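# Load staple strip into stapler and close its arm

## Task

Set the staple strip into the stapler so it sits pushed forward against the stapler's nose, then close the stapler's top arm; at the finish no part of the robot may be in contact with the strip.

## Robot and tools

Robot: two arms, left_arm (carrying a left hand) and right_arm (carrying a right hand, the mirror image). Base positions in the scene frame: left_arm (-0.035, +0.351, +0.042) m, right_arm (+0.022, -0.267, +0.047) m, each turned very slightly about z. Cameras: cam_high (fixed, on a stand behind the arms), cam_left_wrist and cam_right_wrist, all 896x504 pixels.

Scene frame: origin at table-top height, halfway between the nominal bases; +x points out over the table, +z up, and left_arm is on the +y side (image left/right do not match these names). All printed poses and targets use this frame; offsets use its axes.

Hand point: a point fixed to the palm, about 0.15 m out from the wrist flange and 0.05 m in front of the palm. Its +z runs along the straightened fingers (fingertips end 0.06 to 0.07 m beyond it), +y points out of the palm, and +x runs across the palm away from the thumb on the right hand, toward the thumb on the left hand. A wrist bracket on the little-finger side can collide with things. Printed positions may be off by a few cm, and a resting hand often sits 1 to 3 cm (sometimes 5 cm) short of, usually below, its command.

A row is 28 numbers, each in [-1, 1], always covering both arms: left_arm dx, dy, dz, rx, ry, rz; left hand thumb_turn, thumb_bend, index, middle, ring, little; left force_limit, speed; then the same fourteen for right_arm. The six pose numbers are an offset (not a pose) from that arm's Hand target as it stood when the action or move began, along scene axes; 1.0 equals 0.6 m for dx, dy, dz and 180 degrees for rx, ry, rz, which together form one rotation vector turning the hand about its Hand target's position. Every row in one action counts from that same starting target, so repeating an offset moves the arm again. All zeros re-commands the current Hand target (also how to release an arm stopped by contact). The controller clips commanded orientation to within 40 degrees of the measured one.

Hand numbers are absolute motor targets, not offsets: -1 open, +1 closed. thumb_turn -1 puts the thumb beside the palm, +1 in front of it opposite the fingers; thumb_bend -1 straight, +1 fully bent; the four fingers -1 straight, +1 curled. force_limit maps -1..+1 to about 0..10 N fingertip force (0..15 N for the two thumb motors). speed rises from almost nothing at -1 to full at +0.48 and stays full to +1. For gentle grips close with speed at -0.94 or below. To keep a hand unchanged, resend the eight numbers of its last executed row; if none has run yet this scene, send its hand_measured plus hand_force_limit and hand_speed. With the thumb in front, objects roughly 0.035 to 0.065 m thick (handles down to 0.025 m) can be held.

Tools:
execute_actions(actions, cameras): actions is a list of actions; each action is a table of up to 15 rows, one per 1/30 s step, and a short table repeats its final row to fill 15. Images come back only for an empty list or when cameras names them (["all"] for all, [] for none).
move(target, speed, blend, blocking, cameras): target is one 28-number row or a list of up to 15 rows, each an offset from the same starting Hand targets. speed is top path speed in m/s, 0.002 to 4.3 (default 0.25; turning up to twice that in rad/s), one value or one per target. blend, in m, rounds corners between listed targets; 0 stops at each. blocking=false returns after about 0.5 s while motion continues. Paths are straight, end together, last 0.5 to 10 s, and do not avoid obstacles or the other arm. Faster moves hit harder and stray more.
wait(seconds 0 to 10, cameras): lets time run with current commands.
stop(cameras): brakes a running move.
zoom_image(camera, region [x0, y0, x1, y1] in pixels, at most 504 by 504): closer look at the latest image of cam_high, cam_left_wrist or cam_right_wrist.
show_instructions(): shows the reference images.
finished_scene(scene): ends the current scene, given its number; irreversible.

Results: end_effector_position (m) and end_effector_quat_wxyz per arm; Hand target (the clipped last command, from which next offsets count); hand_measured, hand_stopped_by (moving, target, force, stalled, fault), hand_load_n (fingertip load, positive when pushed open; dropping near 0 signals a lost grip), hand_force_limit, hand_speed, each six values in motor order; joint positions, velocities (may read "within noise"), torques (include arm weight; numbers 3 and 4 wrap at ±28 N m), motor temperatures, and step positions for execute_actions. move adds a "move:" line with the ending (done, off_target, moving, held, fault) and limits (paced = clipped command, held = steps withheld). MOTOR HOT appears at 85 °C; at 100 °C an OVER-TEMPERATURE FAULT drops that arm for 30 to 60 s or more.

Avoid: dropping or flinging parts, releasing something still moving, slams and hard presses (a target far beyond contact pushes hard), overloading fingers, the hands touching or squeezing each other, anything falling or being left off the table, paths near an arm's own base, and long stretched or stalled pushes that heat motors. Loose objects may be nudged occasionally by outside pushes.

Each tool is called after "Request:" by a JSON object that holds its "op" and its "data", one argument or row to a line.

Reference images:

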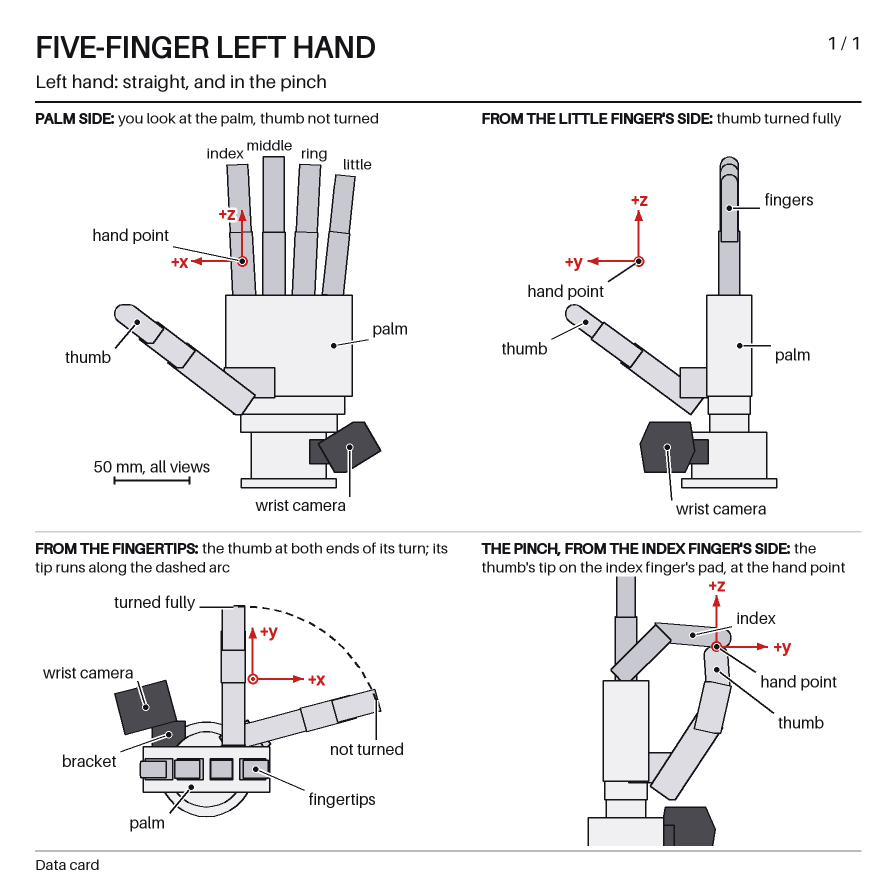

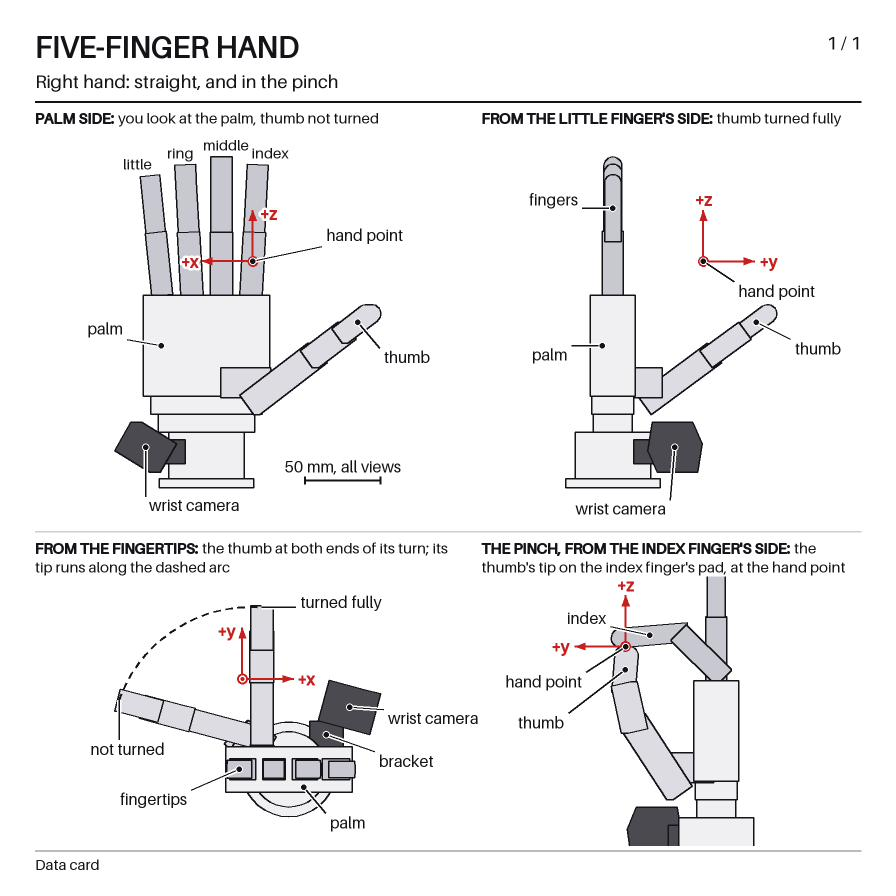

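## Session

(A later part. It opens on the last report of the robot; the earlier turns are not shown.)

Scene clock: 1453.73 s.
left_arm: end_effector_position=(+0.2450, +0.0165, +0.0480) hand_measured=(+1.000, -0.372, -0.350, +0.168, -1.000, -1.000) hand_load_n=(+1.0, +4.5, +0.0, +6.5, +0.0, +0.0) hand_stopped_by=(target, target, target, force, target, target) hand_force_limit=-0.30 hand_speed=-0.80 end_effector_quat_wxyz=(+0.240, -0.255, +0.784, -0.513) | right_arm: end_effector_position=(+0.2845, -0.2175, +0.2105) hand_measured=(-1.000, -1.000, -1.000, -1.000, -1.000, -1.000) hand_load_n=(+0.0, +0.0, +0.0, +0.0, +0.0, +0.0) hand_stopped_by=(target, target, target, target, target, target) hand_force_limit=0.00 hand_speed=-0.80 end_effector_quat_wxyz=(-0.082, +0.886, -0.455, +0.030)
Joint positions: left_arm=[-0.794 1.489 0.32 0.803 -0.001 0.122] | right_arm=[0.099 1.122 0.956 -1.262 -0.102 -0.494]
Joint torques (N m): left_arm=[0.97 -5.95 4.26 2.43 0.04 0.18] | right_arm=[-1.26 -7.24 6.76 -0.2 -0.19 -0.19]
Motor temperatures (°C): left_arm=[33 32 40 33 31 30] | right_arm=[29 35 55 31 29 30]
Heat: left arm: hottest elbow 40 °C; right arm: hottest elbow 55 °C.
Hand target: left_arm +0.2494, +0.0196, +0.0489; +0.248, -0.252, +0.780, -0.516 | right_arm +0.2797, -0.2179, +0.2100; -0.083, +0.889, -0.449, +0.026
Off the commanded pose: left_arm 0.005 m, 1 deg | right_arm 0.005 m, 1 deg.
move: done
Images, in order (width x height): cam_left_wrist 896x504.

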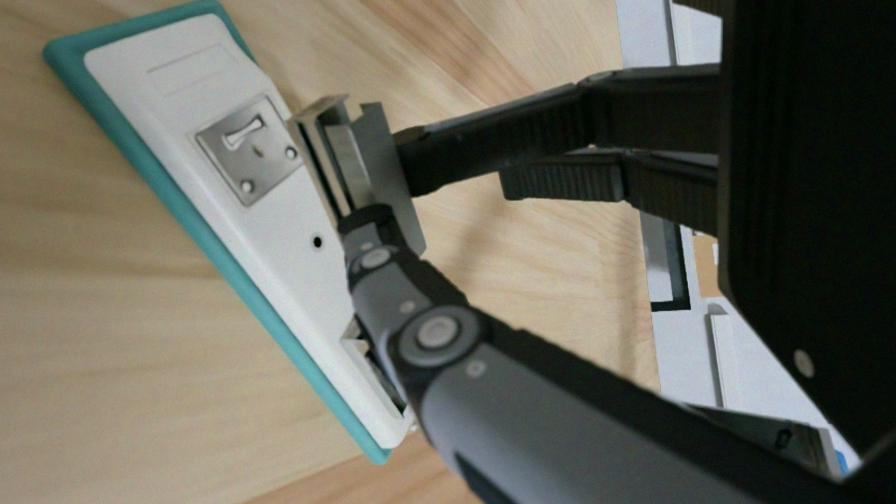

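Request:
{"op": "move", "data": {
  "target": [0.0006,0.0006,-0.005,0,0,0,1,-0.37,-0.35,0.4,-1,-1,-0.3,-0.8,0,0,0,0,0,0,-1,-1,-1,-1,-1,-1,0,-0.8],
  "cameras": ["cam_left_wrist"],
  "speed": 0.03
}}

Request:
{"op": "zoom_image", "data": {
  "camera": "cam_left_wrist",
  "region": [250, 50, 470, 270]
}}

Scene clock: 1462.00 s.
left_arm: end_effector_position=(+0.2458, +0.0156, +0.0470) hand_measured=(+1.000, -0.372, -0.350, +0.168, -1.000, -1.000) hand_load_n=(+1.0, +5.0, +0.0, +6.5, +0.0, +0.0) hand_stopped_by=(target, target, target, force, target, target) hand_force_limit=-0.30 hand_speed=-0.80 end_effector_quat_wxyz=(+0.240, -0.255, +0.782, -0.515) | right_arm: end_effector_position=(+0.2845, -0.2175, +0.2105) hand_measured=(-1.000, -1.000, -1.000, -1.000, -1.000, -1.000) hand_load_n=(+0.0, +0.0, +0.0, +0.0, +0.0, -0.5) hand_stopped_by=(target, target, target, target, target, target) hand_force_limit=0.00 hand_speed=-0.80 end_effector_quat_wxyz=(-0.082, +0.886, -0.455, +0.030)
Joint positions: left_arm=[-0.794 1.501 0.32 0.819 -0.001 0.122] | right_arm=[0.099 1.122 0.956 -1.262 -0.102 -0.494]
Joint torques (N m): left_arm=[1.08 -5.77 4.07 2.44 0.04 0.19] | right_arm=[-1.26 -7.36 6.76 -0.18 -0.19 -0.19]
Heat: left arm: hottest elbow 40 °C; right arm: hottest elbow 54 °C.
Hand target: left_arm +0.2497, +0.0199, +0.0460; +0.248, -0.252, +0.780, -0.516 | right_arm +0.2797, -0.2179, +0.2100; -0.083, +0.889, -0.449, +0.026
Off the commanded pose: left_arm 0.006 m, 1 deg | right_arm 0.005 m, 1 deg.
move: done
Images, in order (width x height): cam_left_wrist 896x504.

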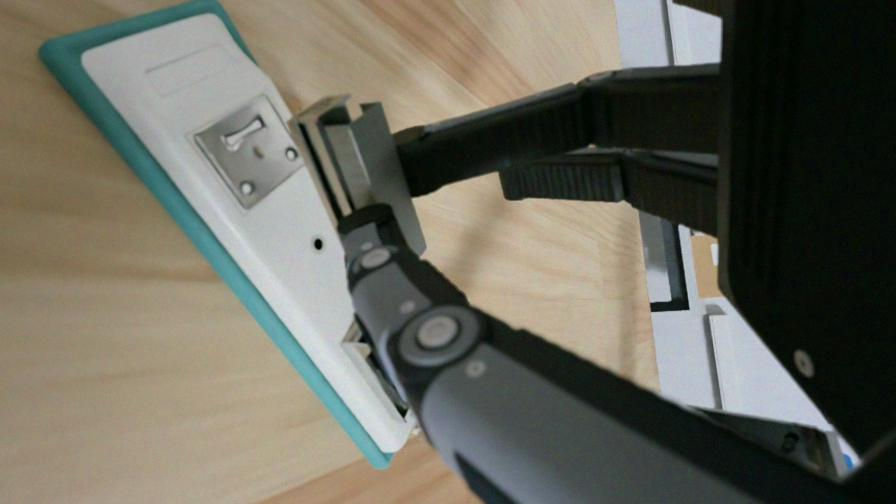

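Scaled by 2.291.

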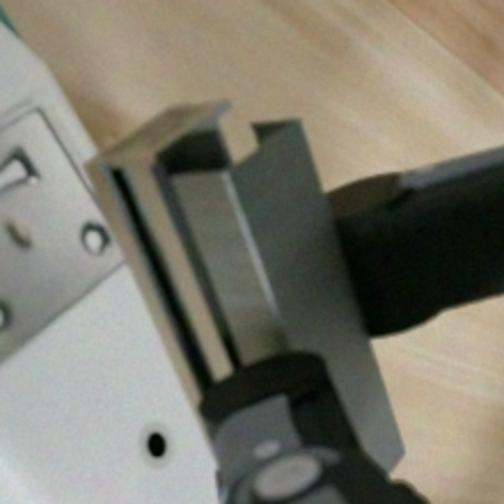

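Request:
{"op": "move", "data": {
  "target": [-0.0012,0.0015,-0.006,0,0,0,1,-0.37,-0.35,0.4,-1,-1,-0.3,-0.8,0,0,0,0,0,0,-1,-1,-1,-1,-1,-1,0,-0.8],
  "cameras": ["cam_left_wrist"],
  "speed": 0.03
}}

Request:
{"op": "zoom_image", "data": {
  "camera": "cam_left_wrist",
  "region": [250, 50, 470, 270]
}}

Scene clock: 1470.77 s.
left_arm: end_effector_position=(+0.2468, +0.0146, +0.0459) hand_measured=(+1.000, -0.372, -0.350, +0.168, -1.000, -1.000) hand_load_n=(+1.0, +5.0, +0.0, +6.0, +0.0, +0.0) hand_stopped_by=(target, target, target, force, target, target) hand_force_limit=-0.30 hand_speed=-0.80 end_effector_quat_wxyz=(+0.242, -0.254, +0.781, -0.517) | right_arm: end_effector_position=(+0.2845, -0.2175, +0.2105) hand_measured=(-1.000, -1.000, -1.000, -1.000, -1.000, -1.000) hand_load_n=(+0.0, -0.5, +0.0, +0.0, +0.0, +0.0) hand_stopped_by=(target, target, target, target, target, target) hand_force_limit=0.00 hand_speed=-0.80 end_effector_quat_wxyz=(-0.082, +0.886, -0.455, +0.030)
Joint positions: left_arm=[-0.794 1.515 0.32 0.841 -0.001 0.122] | right_arm=[0.099 1.122 0.956 -1.262 -0.102 -0.494]
Joint torques (N m): left_arm=[1.08 -5.71 3.63 2.41 0.04 0.19] | right_arm=[-1.08 -7.47 6.78 -0.16 -0.2 -0.2]
Heat: left arm: hottest elbow 40 °C; right arm: hottest elbow 54 °C.
Hand target: left_arm +0.2490, +0.0208, +0.0425; +0.248, -0.252, +0.780, -0.516 | right_arm +0.2797, -0.2179, +0.2100; -0.083, +0.889, -0.449, +0.026
Off the commanded pose: left_arm 0.008 m, 1 deg | right_arm 0.005 m, 1 deg.
move: done
Images, in order (width x height): cam_left_wrist 896x504.

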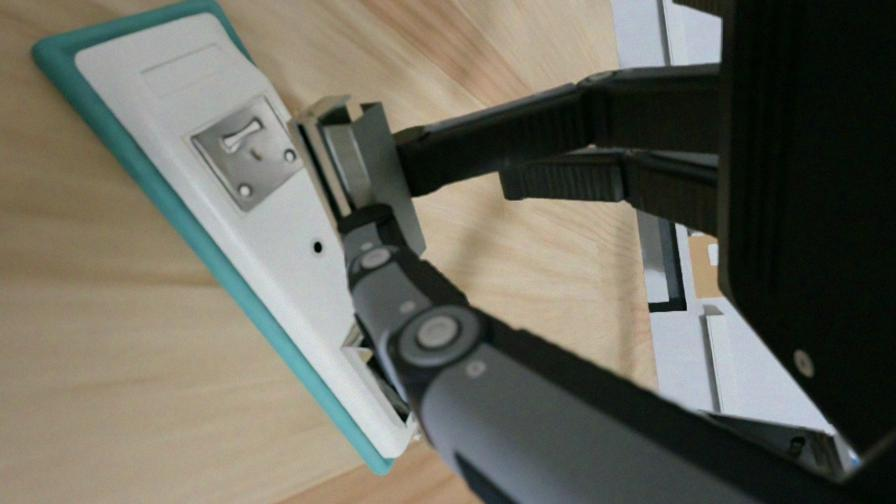

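Scaled by 2.291.

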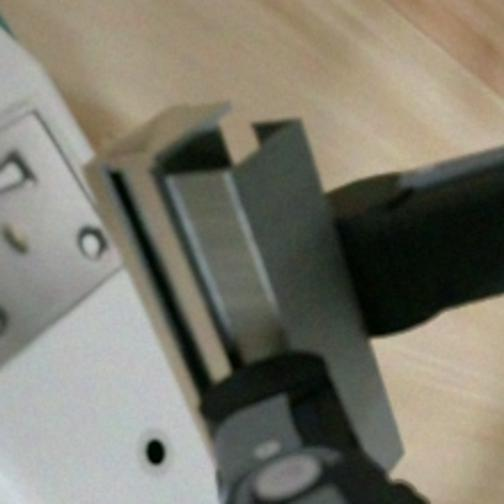

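Request:
{"op": "move", "data": {
  "target": [-0.0022,0.0026,0.0,0,0,0,1,-0.37,-0.35,0.4,-1,-1,-0.3,-0.8,0,0,0,0,0,0,-1,-1,-1,-1,-1,-1,0,-0.8],
  "cameras": ["cam_left_wrist"],
  "speed": 0.02
}}

Request:
{"op": "zoom_image", "data": {
  "camera": "cam_left_wrist",
  "region": [250, 50, 470, 270]
}}

Scene clock: 1500.37 s.
left_arm: end_effector_position=(+0.2447, +0.0165, +0.0444) hand_measured=(+1.000, -0.372, -0.350, +0.168, -1.000, -1.000) hand_load_n=(+1.0, +4.5, +0.0, +6.0, +0.0, +0.0) hand_stopped_by=(target, target, target, force, target, target) hand_force_limit=-0.30 hand_speed=-0.80 end_effector_quat_wxyz=(+0.241, -0.253, +0.781, -0.517) | right_arm: end_effector_position=(+0.2845, -0.2175, +0.2105) hand_measured=(-1.000, -1.000, -1.000, -1.000, -1.000, -1.000) hand_load_n=(+0.0, +0.0, +0.0, +0.0, +0.0, +0.0) hand_stopped_by=(target, target, target, target, target, target) hand_force_limit=0.00 hand_speed=-0.80 end_effector_quat_wxyz=(-0.082, +0.886, -0.455, +0.030)
Joint positions: left_arm=[-0.794 1.515 0.313 0.845 0.001 0.123] | right_arm=[0.099 1.122 0.956 -1.262 -0.102 -0.494]
Joint torques (N m): left_arm=[1.14 -5.95 3.69 2.32 0.04 0.19] | right_arm=[-1.08 -7.53 6.76 -0.14 -0.19 -0.22]
Heat: left arm: hottest elbow 40 °C; right arm: hottest elbow 53 °C.
Hand target: left_arm +0.2477, +0.0223, +0.0425; +0.248, -0.252, +0.780, -0.516 | right_arm +0.2797, -0.2179, +0.2100; -0.083, +0.889, -0.449, +0.026
Off the commanded pose: left_arm 0.007 m, 1 deg | right_arm 0.005 m, 1 deg.
move: done
Images, in order (width x height): cam_left_wrist 896x504.

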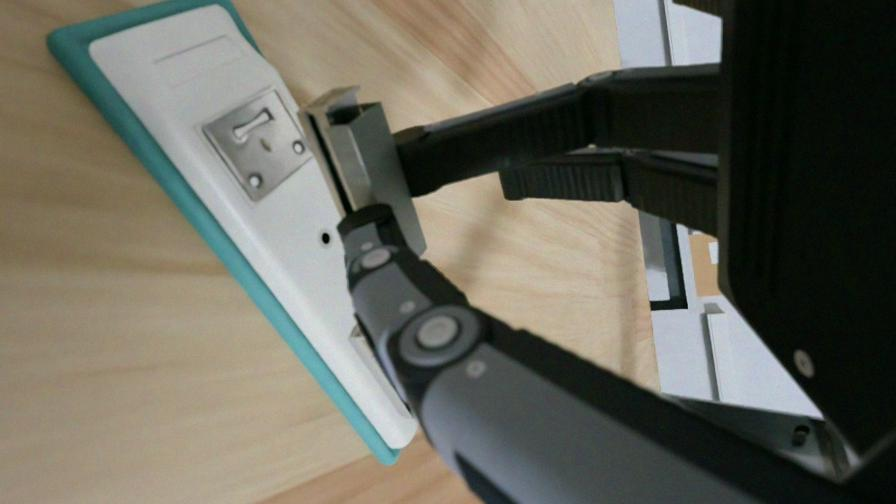

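Scaled by 2.291.

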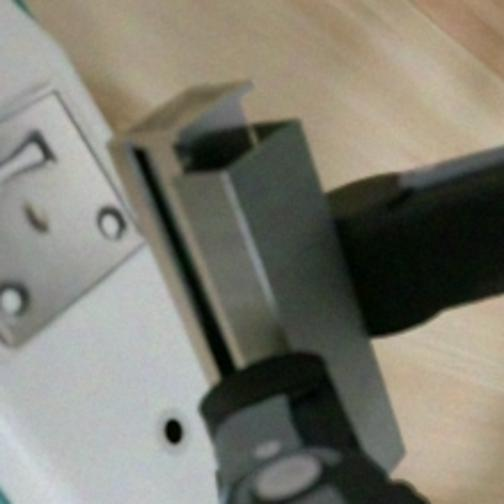

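Request:
{"op": "move", "data": {
  "target": [-0.0005,0.0006,-0.007,0,0,0,1,-0.37,-0.35,0.4,-1,-1,-0.3,-0.8,0,0,0,0,0,0,-1,-1,-1,-1,-1,-1,0,-0.8],
  "cameras": ["cam_left_wrist"],
  "speed": 0.02
}}

Request:
{"op": "zoom_image", "data": {
  "camera": "cam_left_wrist",
  "region": [280, 70, 440, 230]
}}

Scene clock: 1509.50 s.
left_arm: end_effector_position=(+0.2453, +0.0158, +0.0417) hand_measured=(+1.000, -0.372, -0.350, +0.168, -1.000, -1.000) hand_load_n=(+1.5, +4.5, +0.0, +6.5, +0.0, +0.0) hand_stopped_by=(target, target, target, force, target, target) hand_force_limit=-0.30 hand_speed=-0.80 end_effector_quat_wxyz=(+0.242, -0.253, +0.781, -0.518) | right_arm: end_effector_position=(+0.2845, -0.2175, +0.2105) hand_measured=(-1.000, -1.000, -1.000, -1.000, -1.000, -1.000) hand_load_n=(-0.5, -0.5, +0.0, +0.0, +0.0, +0.0) hand_stopped_by=(target, target, target, target, target, target) hand_force_limit=0.00 hand_speed=-0.80 end_effector_quat_wxyz=(-0.082, +0.886, -0.455, +0.030)
Joint positions: left_arm=[-0.794 1.534 0.313 0.867 0.001 0.123] | right_arm=[0.099 1.122 0.956 -1.262 -0.102 -0.494]
Joint torques (N m): left_arm=[1.14 -5.83 3.36 2.41 0.04 0.19] | right_arm=[-1.38 -7.41 6.79 -0.21 -0.19 -0.19]
Heat: left arm: hottest elbow 40 °C; right arm: hottest elbow 53 °C.
Hand target: left_arm +0.2474, +0.0227, +0.0382; +0.248, -0.252, +0.780, -0.516 | right_arm +0.2797, -0.2179, +0.2100; -0.083, +0.889, -0.449, +0.026
Off the commanded pose: left_arm 0.008 m, 1 deg | right_arm 0.005 m, 1 deg.
move: done
Images, in order (width x height): cam_left_wrist 896x504.

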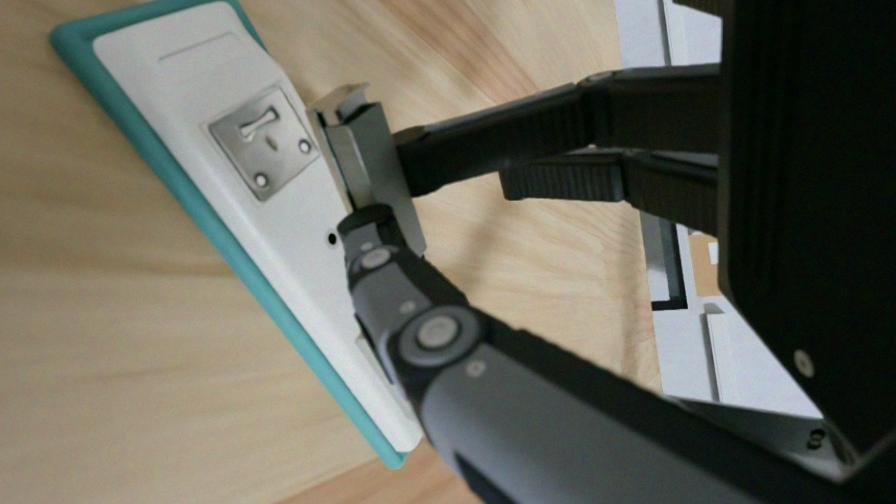

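Scaled by 3.150.

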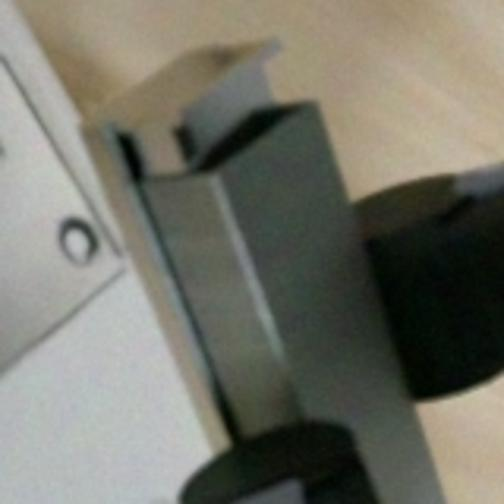

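Request:
{"op": "move", "data": {
  "target": [-0.0005,0.0006,-0.005,0,0,0,1,-0.37,-0.35,0.4,-1,-1,-0.3,-0.8,0,0,0,0,0,0,-1,-1,-1,-1,-1,-1,0,-0.8],
  "cameras": ["cam_left_wrist"],
  "speed": 0.02
}}

Request:
{"op": "zoom_image", "data": {
  "camera": "cam_left_wrist",
  "region": [280, 70, 440, 230]
}}

Scene clock: 1515.97 s.
left_arm: end_effector_position=(+0.2453, +0.0158, +0.0400) hand_measured=(+1.000, -0.372, -0.350, +0.168, -1.000, -1.000) hand_load_n=(+1.5, +4.5, +0.0, +6.5, +0.0, +0.0) hand_stopped_by=(target, target, target, force, target, target) hand_force_limit=-0.30 hand_speed=-0.80 end_effector_quat_wxyz=(+0.242, -0.253, +0.779, -0.519) | right_arm: end_effector_position=(+0.2845, -0.2175, +0.2105) hand_measured=(-1.000, -1.000, -1.000, -1.000, -1.000, -1.000) hand_load_n=(+0.0, +0.0, +0.0, +0.0, +0.0, +0.0) hand_stopped_by=(target, target, target, target, target, target) hand_force_limit=0.00 hand_speed=-0.80 end_effector_quat_wxyz=(-0.082, +0.886, -0.455, +0.030)
Joint positions: left_arm=[-0.794 1.547 0.31 0.887 0.001 0.123] | right_arm=[0.099 1.122 0.956 -1.262 -0.102 -0.494]
Joint torques (N m): left_arm=[1.14 -5.71 3.3 2.32 0.04 0.19] | right_arm=[-1.2 -7.3 6.83 -0.18 -0.17 -0.2]
Heat: left arm: hottest elbow 39 °C; right arm: hottest elbow 52 °C.
Hand target: left_arm +0.2471, +0.0231, +0.0352; +0.248, -0.252, +0.780, -0.516 | right_arm +0.2797, -0.2179, +0.2100; -0.083, +0.889, -0.449, +0.026
Off the commanded pose: left_arm 0.009 m, 1 deg | right_arm 0.005 m, 1 deg.
move: done
Images, in order (width x height): cam_left_wrist 896x504.

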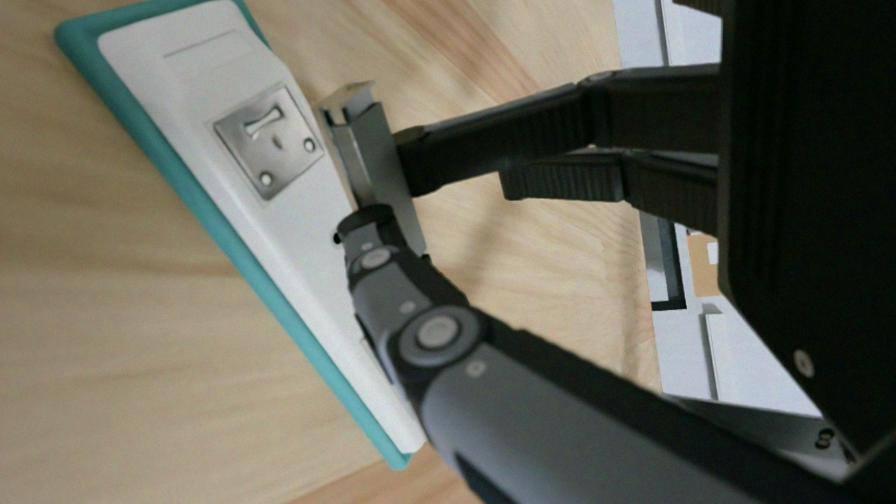

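Scaled by 3.150.

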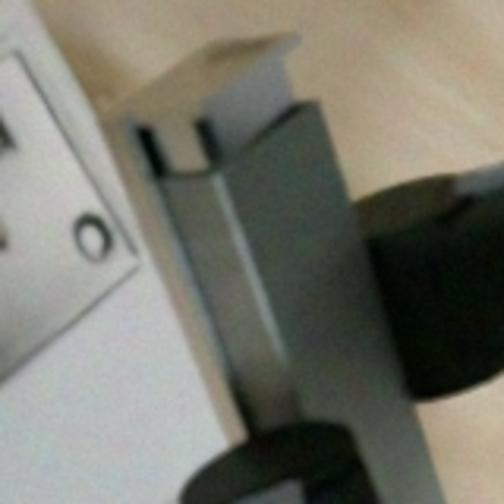

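Request:
{"op": "move", "data": {
  "target": [0.0055,0.0052,0.0013,0,0,0,1,-0.37,-0.35,0.4,-1,-1,-0.3,-0.8,0,0,0,0,0,0,-1,-1,-1,-1,-1,-1,0,-0.8],
  "cameras": ["cam_left_wrist"],
  "speed": 0.02
}}

Request:
{"op": "zoom_image", "data": {
  "camera": "cam_left_wrist",
  "region": [280, 70, 440, 230]
}}

Scene clock: 1524.47 s.
left_arm: end_effector_position=(+0.2472, +0.0178, +0.0401) hand_measured=(+1.000, -0.372, -0.350, +0.168, -1.000, -1.000) hand_load_n=(+2.0, +4.0, +0.0, +6.5, +0.0, +0.0) hand_stopped_by=(target, target, target, force, target, target) hand_force_limit=-0.30 hand_speed=-0.80 end_effector_quat_wxyz=(+0.239, -0.252, +0.779, -0.521) | right_arm: end_effector_position=(+0.2845, -0.2175, +0.2105) hand_measured=(-1.000, -1.000, -1.000, -1.000, -1.000, -1.000) hand_load_n=(+0.0, +0.0, +0.0, +0.0, +0.0, +0.0) hand_stopped_by=(target, target, target, target, target, target) hand_force_limit=0.00 hand_speed=-0.80 end_effector_quat_wxyz=(-0.082, +0.886, -0.455, +0.030)
Joint positions: left_arm=[-0.779 1.547 0.31 0.887 0.021 0.125] | right_arm=[0.099 1.122 0.956 -1.262 -0.102 -0.494]
Joint torques (N m): left_arm=[1.38 -6.01 3.33 2.18 0.03 0.23] | right_arm=[-1.26 -7.53 6.82 -0.18 -0.17 -0.2]
Heat: left arm: hottest elbow 39 °C; right arm: hottest elbow 52 °C.
Hand target: left_arm +0.2505, +0.0262, +0.0360; +0.248, -0.252, +0.780, -0.516 | right_arm +0.2797, -0.2179, +0.2100; -0.083, +0.889, -0.449, +0.026
Off the commanded pose: left_arm 0.010 m, 1 deg | right_arm 0.005 m, 1 deg.
move: done
Images, in order (width x height): cam_left_wrist 896x504.

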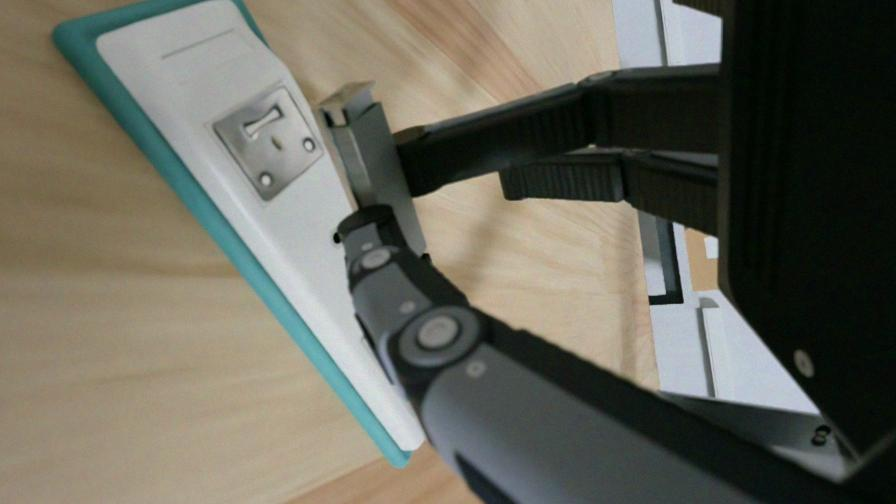

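Scaled by 3.150.

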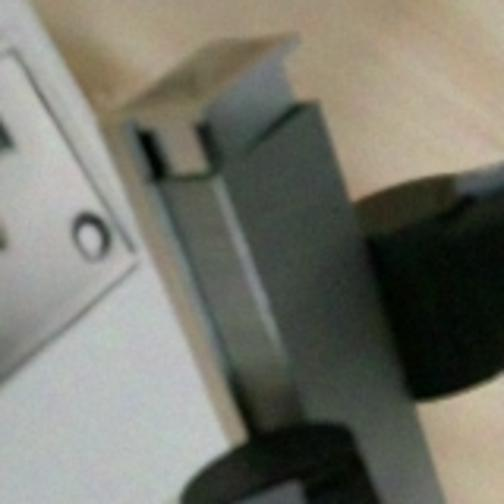

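Request:
{"op": "execute_actions", "data": {
  "actions": [
    [[0,0,0,0,0,0,1,-0.42,-0.35,-0.1,-1,-1,-0.3,-0.85,0,0,0,0,0,0,-1,-1,-1,-1,-1,-1,0,-0.8]],
    [[0,0,0,0,0,0,1,-0.42,-0.35,-0.1,-1,-1,-0.3,-0.85,0,0,0,0,0,0,-1,-1,-1,-1,-1,-1,0,-0.8]]
  ],
  "cameras": ["cam_left_wrist"]
}}

Request:
{"op": "zoom_image", "data": {
  "camera": "cam_left_wrist",
  "region": [280, 70, 480, 270]
}}

Scene clock: 1536.20 s.
left_arm: end_effector_position=(+0.2468, +0.0190, +0.0392) hand_measured=(+1.000, -0.420, -0.350, -0.100, -1.000, -1.000) hand_load_n=(+0.0, +0.0, +0.0, +0.0, +0.0, +0.0) hand_stopped_by=(target, target, target, target, target, target) hand_force_limit=-0.30 hand_speed=-0.85 end_effector_quat_wxyz=(+0.240, -0.252, +0.780, -0.520) | right_arm: end_effector_position=(+0.2845, -0.2175, +0.2105) hand_measured=(-1.000, -1.000, -1.000, -1.000, -1.000, -1.000) hand_load_n=(+0.0, -0.5, +0.0, +0.0, +0.0, +0.0) hand_stopped_by=(target, target, target, target, target, target) hand_force_limit=0.00 hand_speed=-0.80 end_effector_quat_wxyz=(-0.082, +0.886, -0.455, +0.030)
Joint positions: left_arm=[-0.778 1.547 0.308 0.887 0.021 0.128] | right_arm=[0.099 1.122 0.956 -1.262 -0.102 -0.494]
Joint torques (N m): left_arm=[1.26 -5.95 3.48 2.18 0.03 0.18] | right_arm=[-1.38 -7.65 6.87 -0.25 -0.19 -0.19]
Heat: left arm: hottest elbow 39 °C; right arm: hottest elbow 52 °C.
Hand target: left_arm +0.2505, +0.0261, +0.0361; +0.248, -0.251, +0.780, -0.516 | right_arm +0.2797, -0.2179, +0.2100; -0.083, +0.889, -0.449, +0.026
Off the commanded pose: left_arm 0.009 m, 1 deg | right_arm 0.005 m, 1 deg.
Step readings (end_effector_position of left_arm | right_arm):
0: (+0.2472, +0.0178, +0.0401) | (+0.2845, -0.2175, +0.2105)
1: (+0.2472, +0.0178, +0.0401) | (+0.2845, -0.2175, +0.2105)
2: (+0.2472, +0.0178, +0.0401) | (+0.2845, -0.2175, +0.2105)
4: (+0.2471, +0.0180, +0.0399) | (+0.2845, -0.2175, +0.2105)
8: (+0.2468, +0.0190, +0.0392) | (+0.2845, -0.2175, +0.2105)
15: (+0.2468, +0.0190, +0.0392) | (+0.2845, -0.2175, +0.2105)
16: (+0.2468, +0.0190, +0.0392) | (+0.2845, -0.2175, +0.2105)
17: (+0.2468, +0.0190, +0.0392) | (+0.2845, -0.2175, +0.2105)
19: (+0.2468, +0.0190, +0.0392) | (+0.2845, -0.2175, +0.2105)
23: (+0.2468, +0.0190, +0.0392) | (+0.2845, -0.2175, +0.2105)
30: (+0.2468, +0.0190, +0.0392) | (+0.2845, -0.2175, +0.2105)
Images, in order (width x height): cam_left_wrist 896x504.

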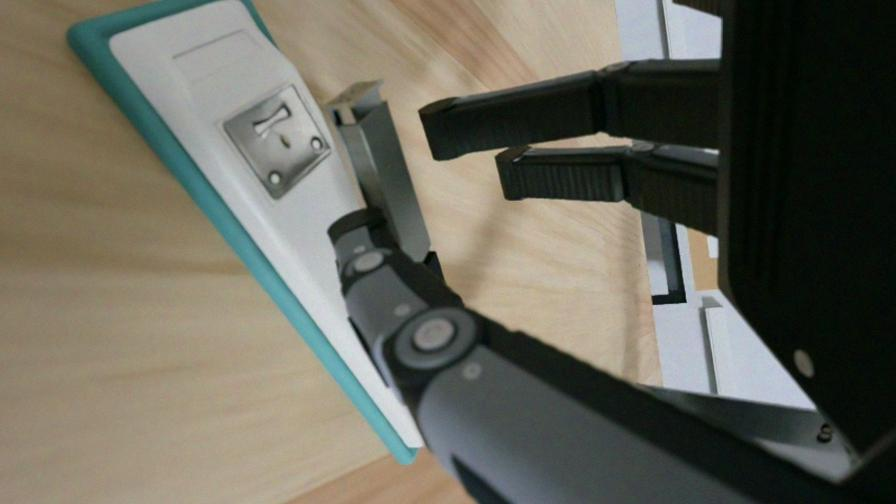

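Scaled by 2.520.

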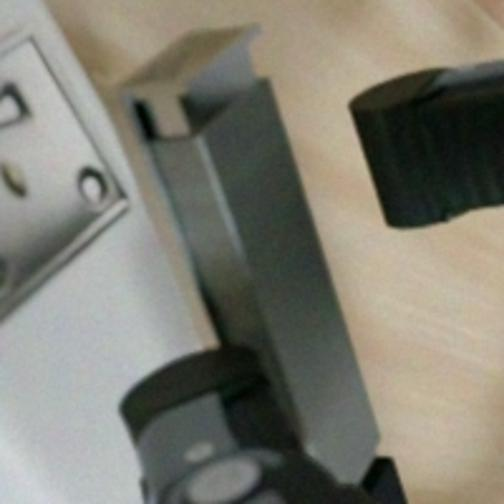

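Request:
{"op": "move", "data": {
  "target": [
    [-0.007,0.0,0.04,0,0,0,1,-0.5,-0.35,-0.3,-1,-1,-0.3,-0.3,0,0,0,0,0,0,-1,-1,-1,-1,-1,-1,0,-0.8],
    [-0.0,-0.0,0.13,0,0,0,1,-0.5,-0.35,-0.3,-1,-1,-0.3,-0.3,0,0,0,0,0,0,-1,-1,-1,-1,-1,-1,0,-0.8]
  ],
  "cameras": ["cam_left_wrist"],
  "speed": 0.05
}}

Request:
{"op": "zoom_image", "data": {
  "camera": "cam_left_wrist",
  "region": [100, 100, 340, 340]
}}

Scene clock: 1546.13 s.
left_arm: end_effector_position=(+0.2299, +0.0382, +0.0893) hand_measured=(+1.000, -0.500, -0.350, -0.300, -1.000, -1.000) hand_load_n=(+0.0, +0.0, +0.0, +0.0, +0.0, +0.0) hand_stopped_by=(target, target, target, target, target, target) hand_force_limit=-0.30 hand_speed=-0.30 end_effector_quat_wxyz=(+0.233, -0.257, +0.794, -0.500) | right_arm: end_effector_position=(+0.2845, -0.2175, +0.2105) hand_measured=(-1.000, -1.000, -1.000, -1.000, -1.000, -1.000) hand_load_n=(+0.0, +0.0, +0.0, +0.0, +0.0, +0.0) hand_stopped_by=(target, target, target, target, target, target) hand_force_limit=0.00 hand_speed=-0.80 end_effector_quat_wxyz=(-0.082, +0.886, -0.455, +0.030)
Joint positions: left_arm=[-0.778 1.197 0.308 0.487 0.016 0.13] | right_arm=[0.099 1.122 0.956 -1.262 -0.102 -0.494]
Joint torques (N m): left_arm=[1.26 -5.54 10.35 1.25 0.04 0.19] | right_arm=[-1.2 -7.41 6.75 -0.24 -0.17 -0.2]
Heat: left arm: hottest elbow 39 °C; right arm: hottest elbow 52 °C.
Hand target: left_arm +0.2505, +0.0261, +0.1141; +0.248, -0.251, +0.780, -0.516 | right_arm +0.2797, -0.2179, +0.2100; -0.083, +0.889, -0.449, +0.026
Off the commanded pose: left_arm 0.034 m, 3 deg | right_arm 0.005 m, 1 deg.
move: off_target (left_arm)
Images, in order (width x height): cam_left_wrist 896x504.

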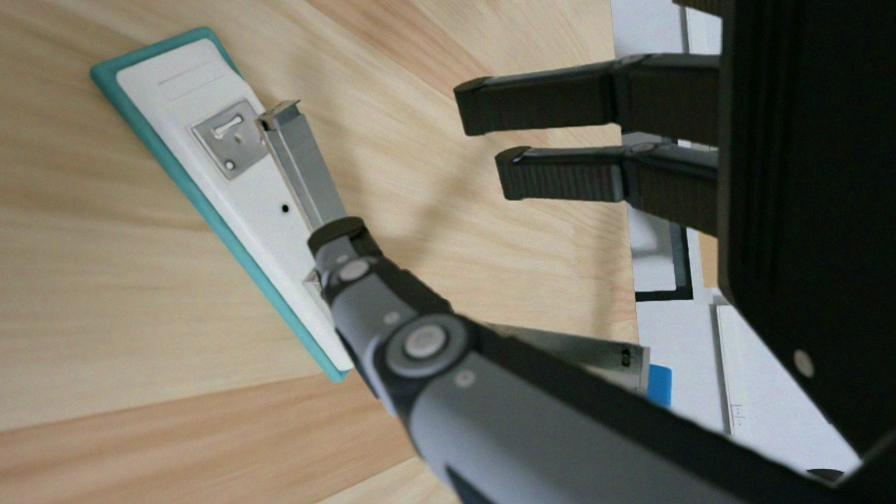

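Scaled by 2.100.

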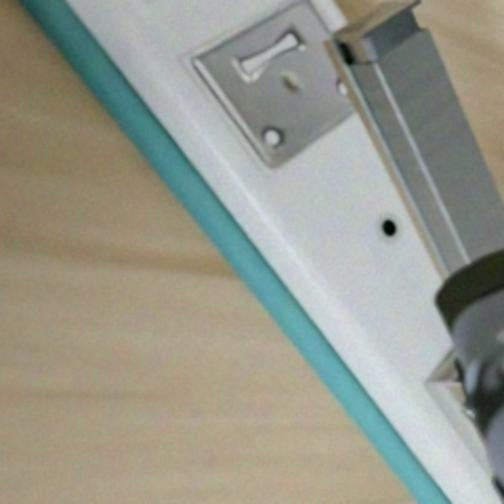

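Request:
{"op": "wait", "data": {
  "seconds": 0,
  "cameras": ["cam_right_wrist"]
}}

Request:
{"op": "zoom_image", "data": {
  "camera": "cam_right_wrist",
  "region": [230, 240, 430, 460]
}}

Scene clock: 1569.30 s.
left_arm: end_effector_position=(+0.2299, +0.0382, +0.0893) hand_measured=(+1.000, -0.500, -0.350, -0.300, -1.000, -1.000) hand_load_n=(+0.0, +0.0, +0.0, +0.0, +0.0, -0.5) hand_stopped_by=(target, target, target, target, target, target) hand_force_limit=-0.30 hand_speed=-0.30 end_effector_quat_wxyz=(+0.233, -0.257, +0.794, -0.500) | right_arm: end_effector_position=(+0.2845, -0.2175, +0.2105) hand_measured=(-1.000, -1.000, -1.000, -1.000, -1.000, -1.000) hand_load_n=(+0.0, -0.5, +0.0, +0.0, +0.0, +0.0) hand_stopped_by=(target, target, target, target, target, target) hand_force_limit=0.00 hand_speed=-0.80 end_effector_quat_wxyz=(-0.082, +0.886, -0.455, +0.030)
Joint positions: left_arm=[-0.778 1.197 0.308 0.487 0.016 0.13] | right_arm=[0.099 1.122 0.956 -1.262 -0.102 -0.494]
Joint torques (N m): left_arm=[1.26 -5.48 10.35 1.25 0.04 0.19] | right_arm=[-1.38 -7.24 6.82 -0.16 -0.19 -0.19]
Motor temperatures (°C): left_arm=[33 32 45 33 31 30] | right_arm=[29 34 52 31 29 30]
Heat: left arm: hottest elbow 45 °C; right arm: hottest elbow 52 °C.
Hand target: left_arm +0.2505, +0.0261, +0.1141; +0.248, -0.251, +0.780, -0.516 | right_arm +0.2797, -0.2179, +0.2100; -0.083, +0.889, -0.449, +0.026
Off the commanded pose: left_arm 0.034 m, 3 deg | right_arm 0.005 m, 1 deg.
Images, in order (width x height): cam_right_wrist 896x504.

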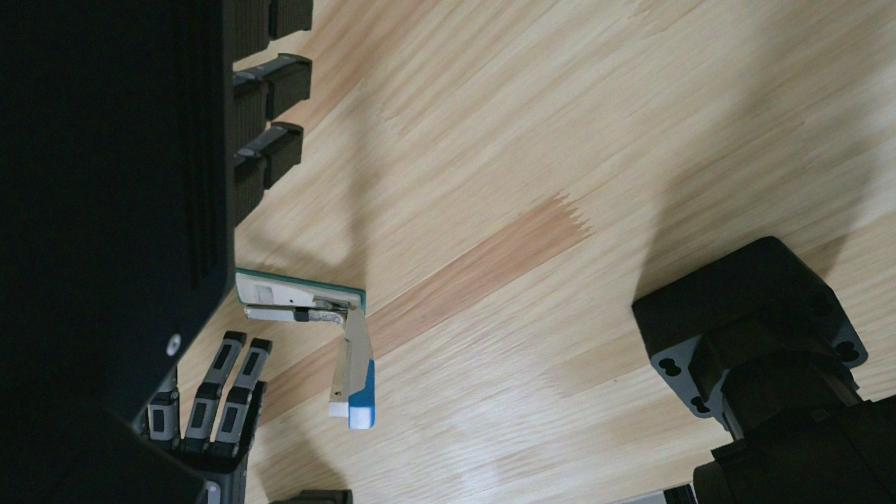

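Scaled by 2.291.

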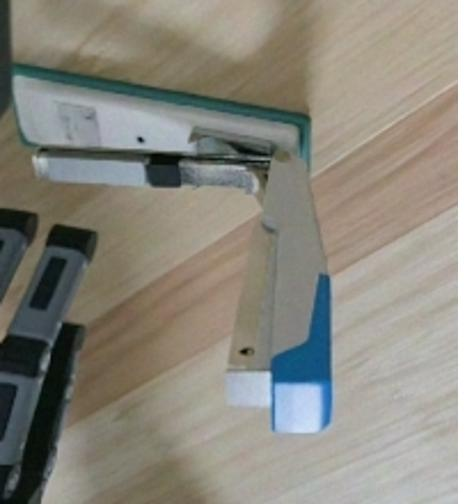

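Request:
{"op": "move", "data": {
  "target": [
    [-0.034,0.007,0.16,0.0036,0.0586,0.0254,1,-0.4,-0.3,-0.3,-1,-1,-0.4,-0.3,0,0,0,0,0,0,-1,-1,-1,-1,-1,-1,0,-0.8],
    [-0.1325,-0.135,0.16,0.0036,0.0586,0.0254,1,-0.4,-0.3,-0.3,-1,-1,-0.4,-0.3,0,0,0,0,0,0,-1,-1,-1,-1,-1,-1,0,-0.8]
  ],
  "cameras": ["cam_left_wrist","cam_right_wrist"],
  "speed": 0.12,
  "blend": [0.02,0]
}}

Scene clock: 1632.40 s.
left_arm: end_effector_position=(+0.1621, -0.0280, +0.1747) hand_measured=(+1.000, -0.400, -0.300, -0.300, -1.000, -1.000) hand_load_n=(+0.0, +0.0, +0.5, +0.0, +0.0, +0.0) hand_stopped_by=(target, target, target, target, target, target) hand_force_limit=-0.40 hand_speed=-0.30 end_effector_quat_wxyz=(+0.197, -0.327, +0.809, -0.447) | right_arm: end_effector_position=(+0.2845, -0.2175, +0.2105) hand_measured=(-1.000, -1.000, -1.000, -1.000, -1.000, -1.000) hand_load_n=(+0.0, +0.0, +0.0, +0.0, +0.0, +0.5) hand_stopped_by=(target, target, target, target, target, target) hand_force_limit=0.00 hand_speed=-0.80 end_effector_quat_wxyz=(-0.082, +0.886, -0.455, +0.030)
Joint positions: left_arm=[-1.113 1.027 0.588 -0.144 -0.31 -0.168] | right_arm=[0.099 1.122 0.956 -1.262 -0.102 -0.494]
Joint torques (N m): left_arm=[-0.73 -3.96 14 1.57 -0.41 -0.04] | right_arm=[-1.08 -7.47 6.82 -0.16 -0.2 -0.19]
Motor temperatures (°C): left_arm=[33 32 51 33 31 30] | right_arm=[29 34 52 31 29 30]
Heat: left arm: hottest elbow 51 °C; right arm: hottest elbow 52 °C.
Hand target: left_arm +0.1710, -0.0548, +0.2099; +0.197, -0.327, +0.792, -0.476 | right_arm +0.2797, -0.2179, +0.2100; -0.083, +0.889, -0.449, +0.026
Off the commanded pose: left_arm 0.045 m, 4 deg | right_arm 0.005 m, 1 deg.
move: off_target (left_arm)
Images, in order (width x height): cam_left_wrist 896x504, cam_right_wrist 896x504.

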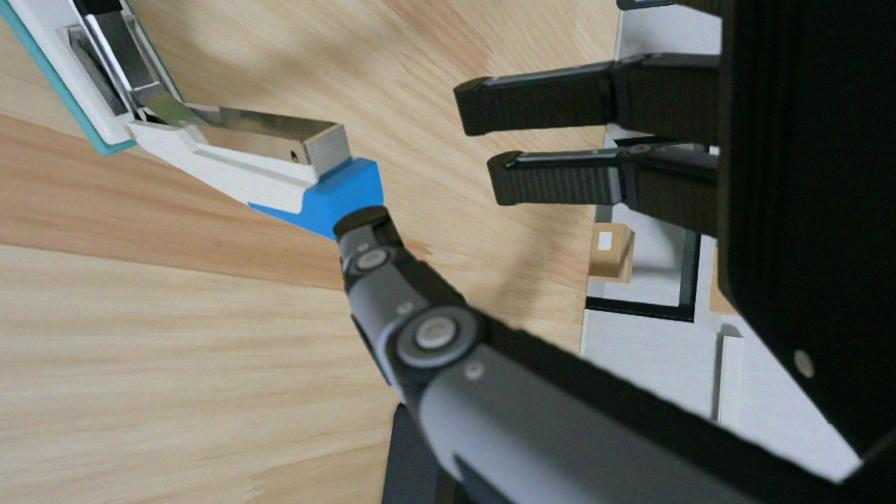

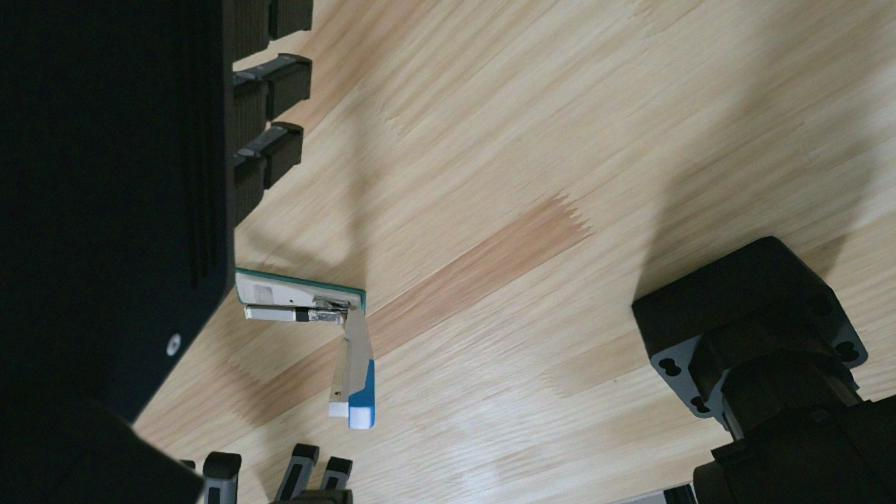

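Request:
{"op": "move", "data": {
  "target": [0.0017,0.0247,-0.09,0,0,0,1,-0.4,-0.35,-0.35,-1,-1,-0.4,-0.3,0,0,0,0,0,0,-1,-1,-1,-1,-1,-1,0,-0.8],
  "cameras": ["cam_left_wrist"],
  "speed": 0.06
}}

Scene clock: 1655.37 s.
left_arm: end_effector_position=(+0.1654, -0.0411, +0.1577) hand_measured=(+1.000, -0.400, -0.350, -0.350, -1.000, -1.000) hand_load_n=(+0.0, +0.0, +0.0, +0.0, +0.0, +0.0) hand_stopped_by=(target, target, target, target, target, target) hand_force_limit=-0.40 hand_speed=-0.30 end_effector_quat_wxyz=(+0.193, -0.324, +0.796, -0.473) | right_arm: end_effector_position=(+0.2845, -0.2175, +0.2105) hand_measured=(-1.000, -1.000, -1.000, -1.000, -1.000, -1.000) hand_load_n=(+0.0, +0.0, +0.0, +0.0, +0.0, +0.0) hand_stopped_by=(target, target, target, target, target, target) hand_force_limit=0.00 hand_speed=-0.80 end_effector_quat_wxyz=(-0.082, +0.886, -0.455, +0.030)
Joint positions: left_arm=[-1.113 1.086 0.54 0.022 -0.298 -0.168] | right_arm=[0.099 1.122 0.956 -1.262 -0.102 -0.494]
Joint torques (N m): left_arm=[1.2 -4.42 7.8 2.28 -0.09 0.08] | right_arm=[-1.32 -7.36 6.78 -0.21 -0.18 -0.2]
Motor temperatures (°C): left_arm=[33 32 57 33 31 30] | right_arm=[29 34 52 31 29 30]
Heat: left arm: hottest elbow 57 °C; right arm: hottest elbow 52 °C.
Hand target: left_arm +0.1721, -0.0401, +0.1562; +0.197, -0.327, +0.792, -0.476 | right_arm +0.2797, -0.2179, +0.2100; -0.083, +0.889, -0.449, +0.026
Off the commanded pose: left_arm 0.007 m, 1 deg | right_arm 0.005 m, 1 deg.
move: done
Images, in order (width x height): cam_left_wrist 896x504.

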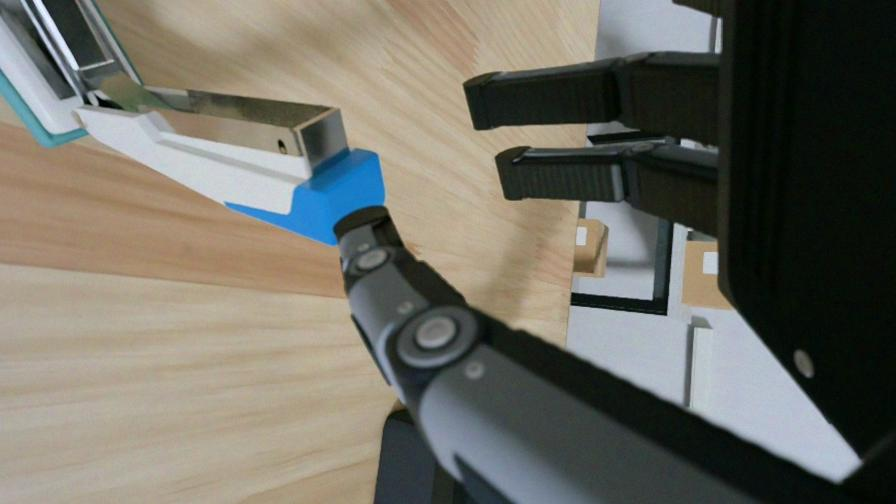

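Request:
{"op": "zoom_image", "data": {
  "camera": "cam_left_wrist",
  "region": [200, 70, 480, 280]
}}

Scaled by 1.800.

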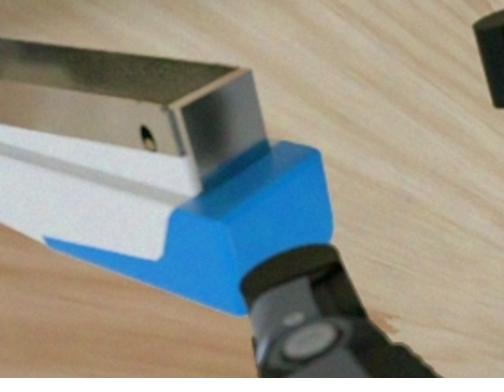

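Request:
{"op": "move", "data": {
  "target": [0.0,0.0,-0.068,0,0,0,1,-0.4,-0.35,-0.35,-1,-1,-0.4,-0.3,0,0,0,0,0,0,-1,-1,-1,-1,-1,-1,0,-0.8],
  "cameras": ["cam_left_wrist"],
  "speed": 0.05
}}

Scene clock: 1674.63 s.
left_arm: end_effector_position=(+0.1659, -0.0421, +0.1172) hand_measured=(+1.000, -0.400, -0.350, -0.350, -1.000, -1.000) hand_load_n=(+0.0, +0.0, +0.0, +0.0, -0.5, +0.0) hand_stopped_by=(target, target, target, target, target, target) hand_force_limit=-0.40 hand_speed=-0.30 end_effector_quat_wxyz=(+0.193, -0.324, +0.796, -0.474) | right_arm: end_effector_position=(+0.2845, -0.2175, +0.2105) hand_measured=(-1.000, -1.000, -1.000, -1.000, -1.000, -1.000) hand_load_n=(+0.0, +0.0, +0.0, +0.0, +0.0, +0.0) hand_stopped_by=(target, target, target, target, target, target) hand_force_limit=0.00 hand_speed=-0.80 end_effector_quat_wxyz=(-0.082, +0.886, -0.455, +0.030)
Joint positions: left_arm=[-1.113 1.187 0.477 0.187 -0.298 -0.168] | right_arm=[0.099 1.122 0.956 -1.262 -0.102 -0.494]
Joint torques (N m): left_arm=[1.2 -4.89 6.95 2.29 -0.09 0.08] | right_arm=[-1.44 -7.59 6.76 -0.23 -0.18 -0.19]
Motor temperatures (°C): left_arm=[33 32 51 33 31 30] | right_arm=[29 34 52 31 29 30]
Heat: left arm: hottest elbow 51 °C; right arm: hottest elbow 52 °C.
Hand target: left_arm +0.1720, -0.0399, +0.1152; +0.197, -0.327, +0.792, -0.476 | right_arm +0.2797, -0.2179, +0.2100; -0.083, +0.889, -0.449, +0.026
Off the commanded pose: left_arm 0.007 m, 1 deg | right_arm 0.005 m, 1 deg.
move: done
Images, in order (width x height): cam_left_wrist 896x504.

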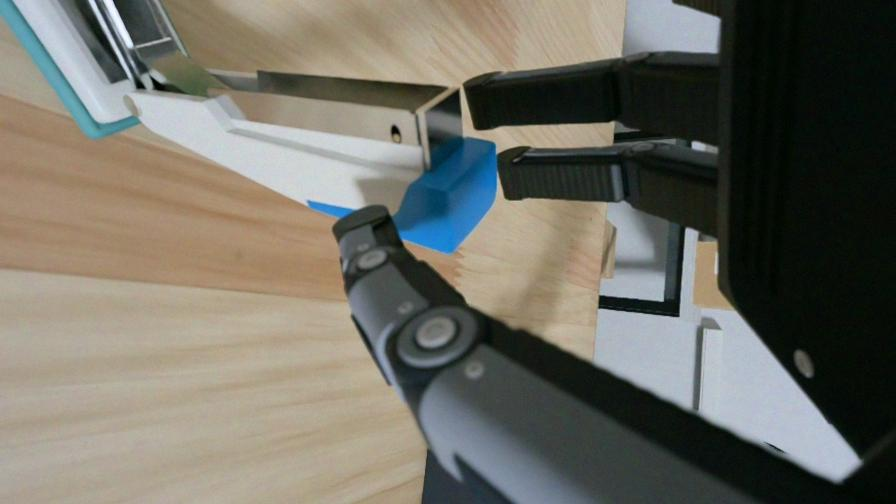

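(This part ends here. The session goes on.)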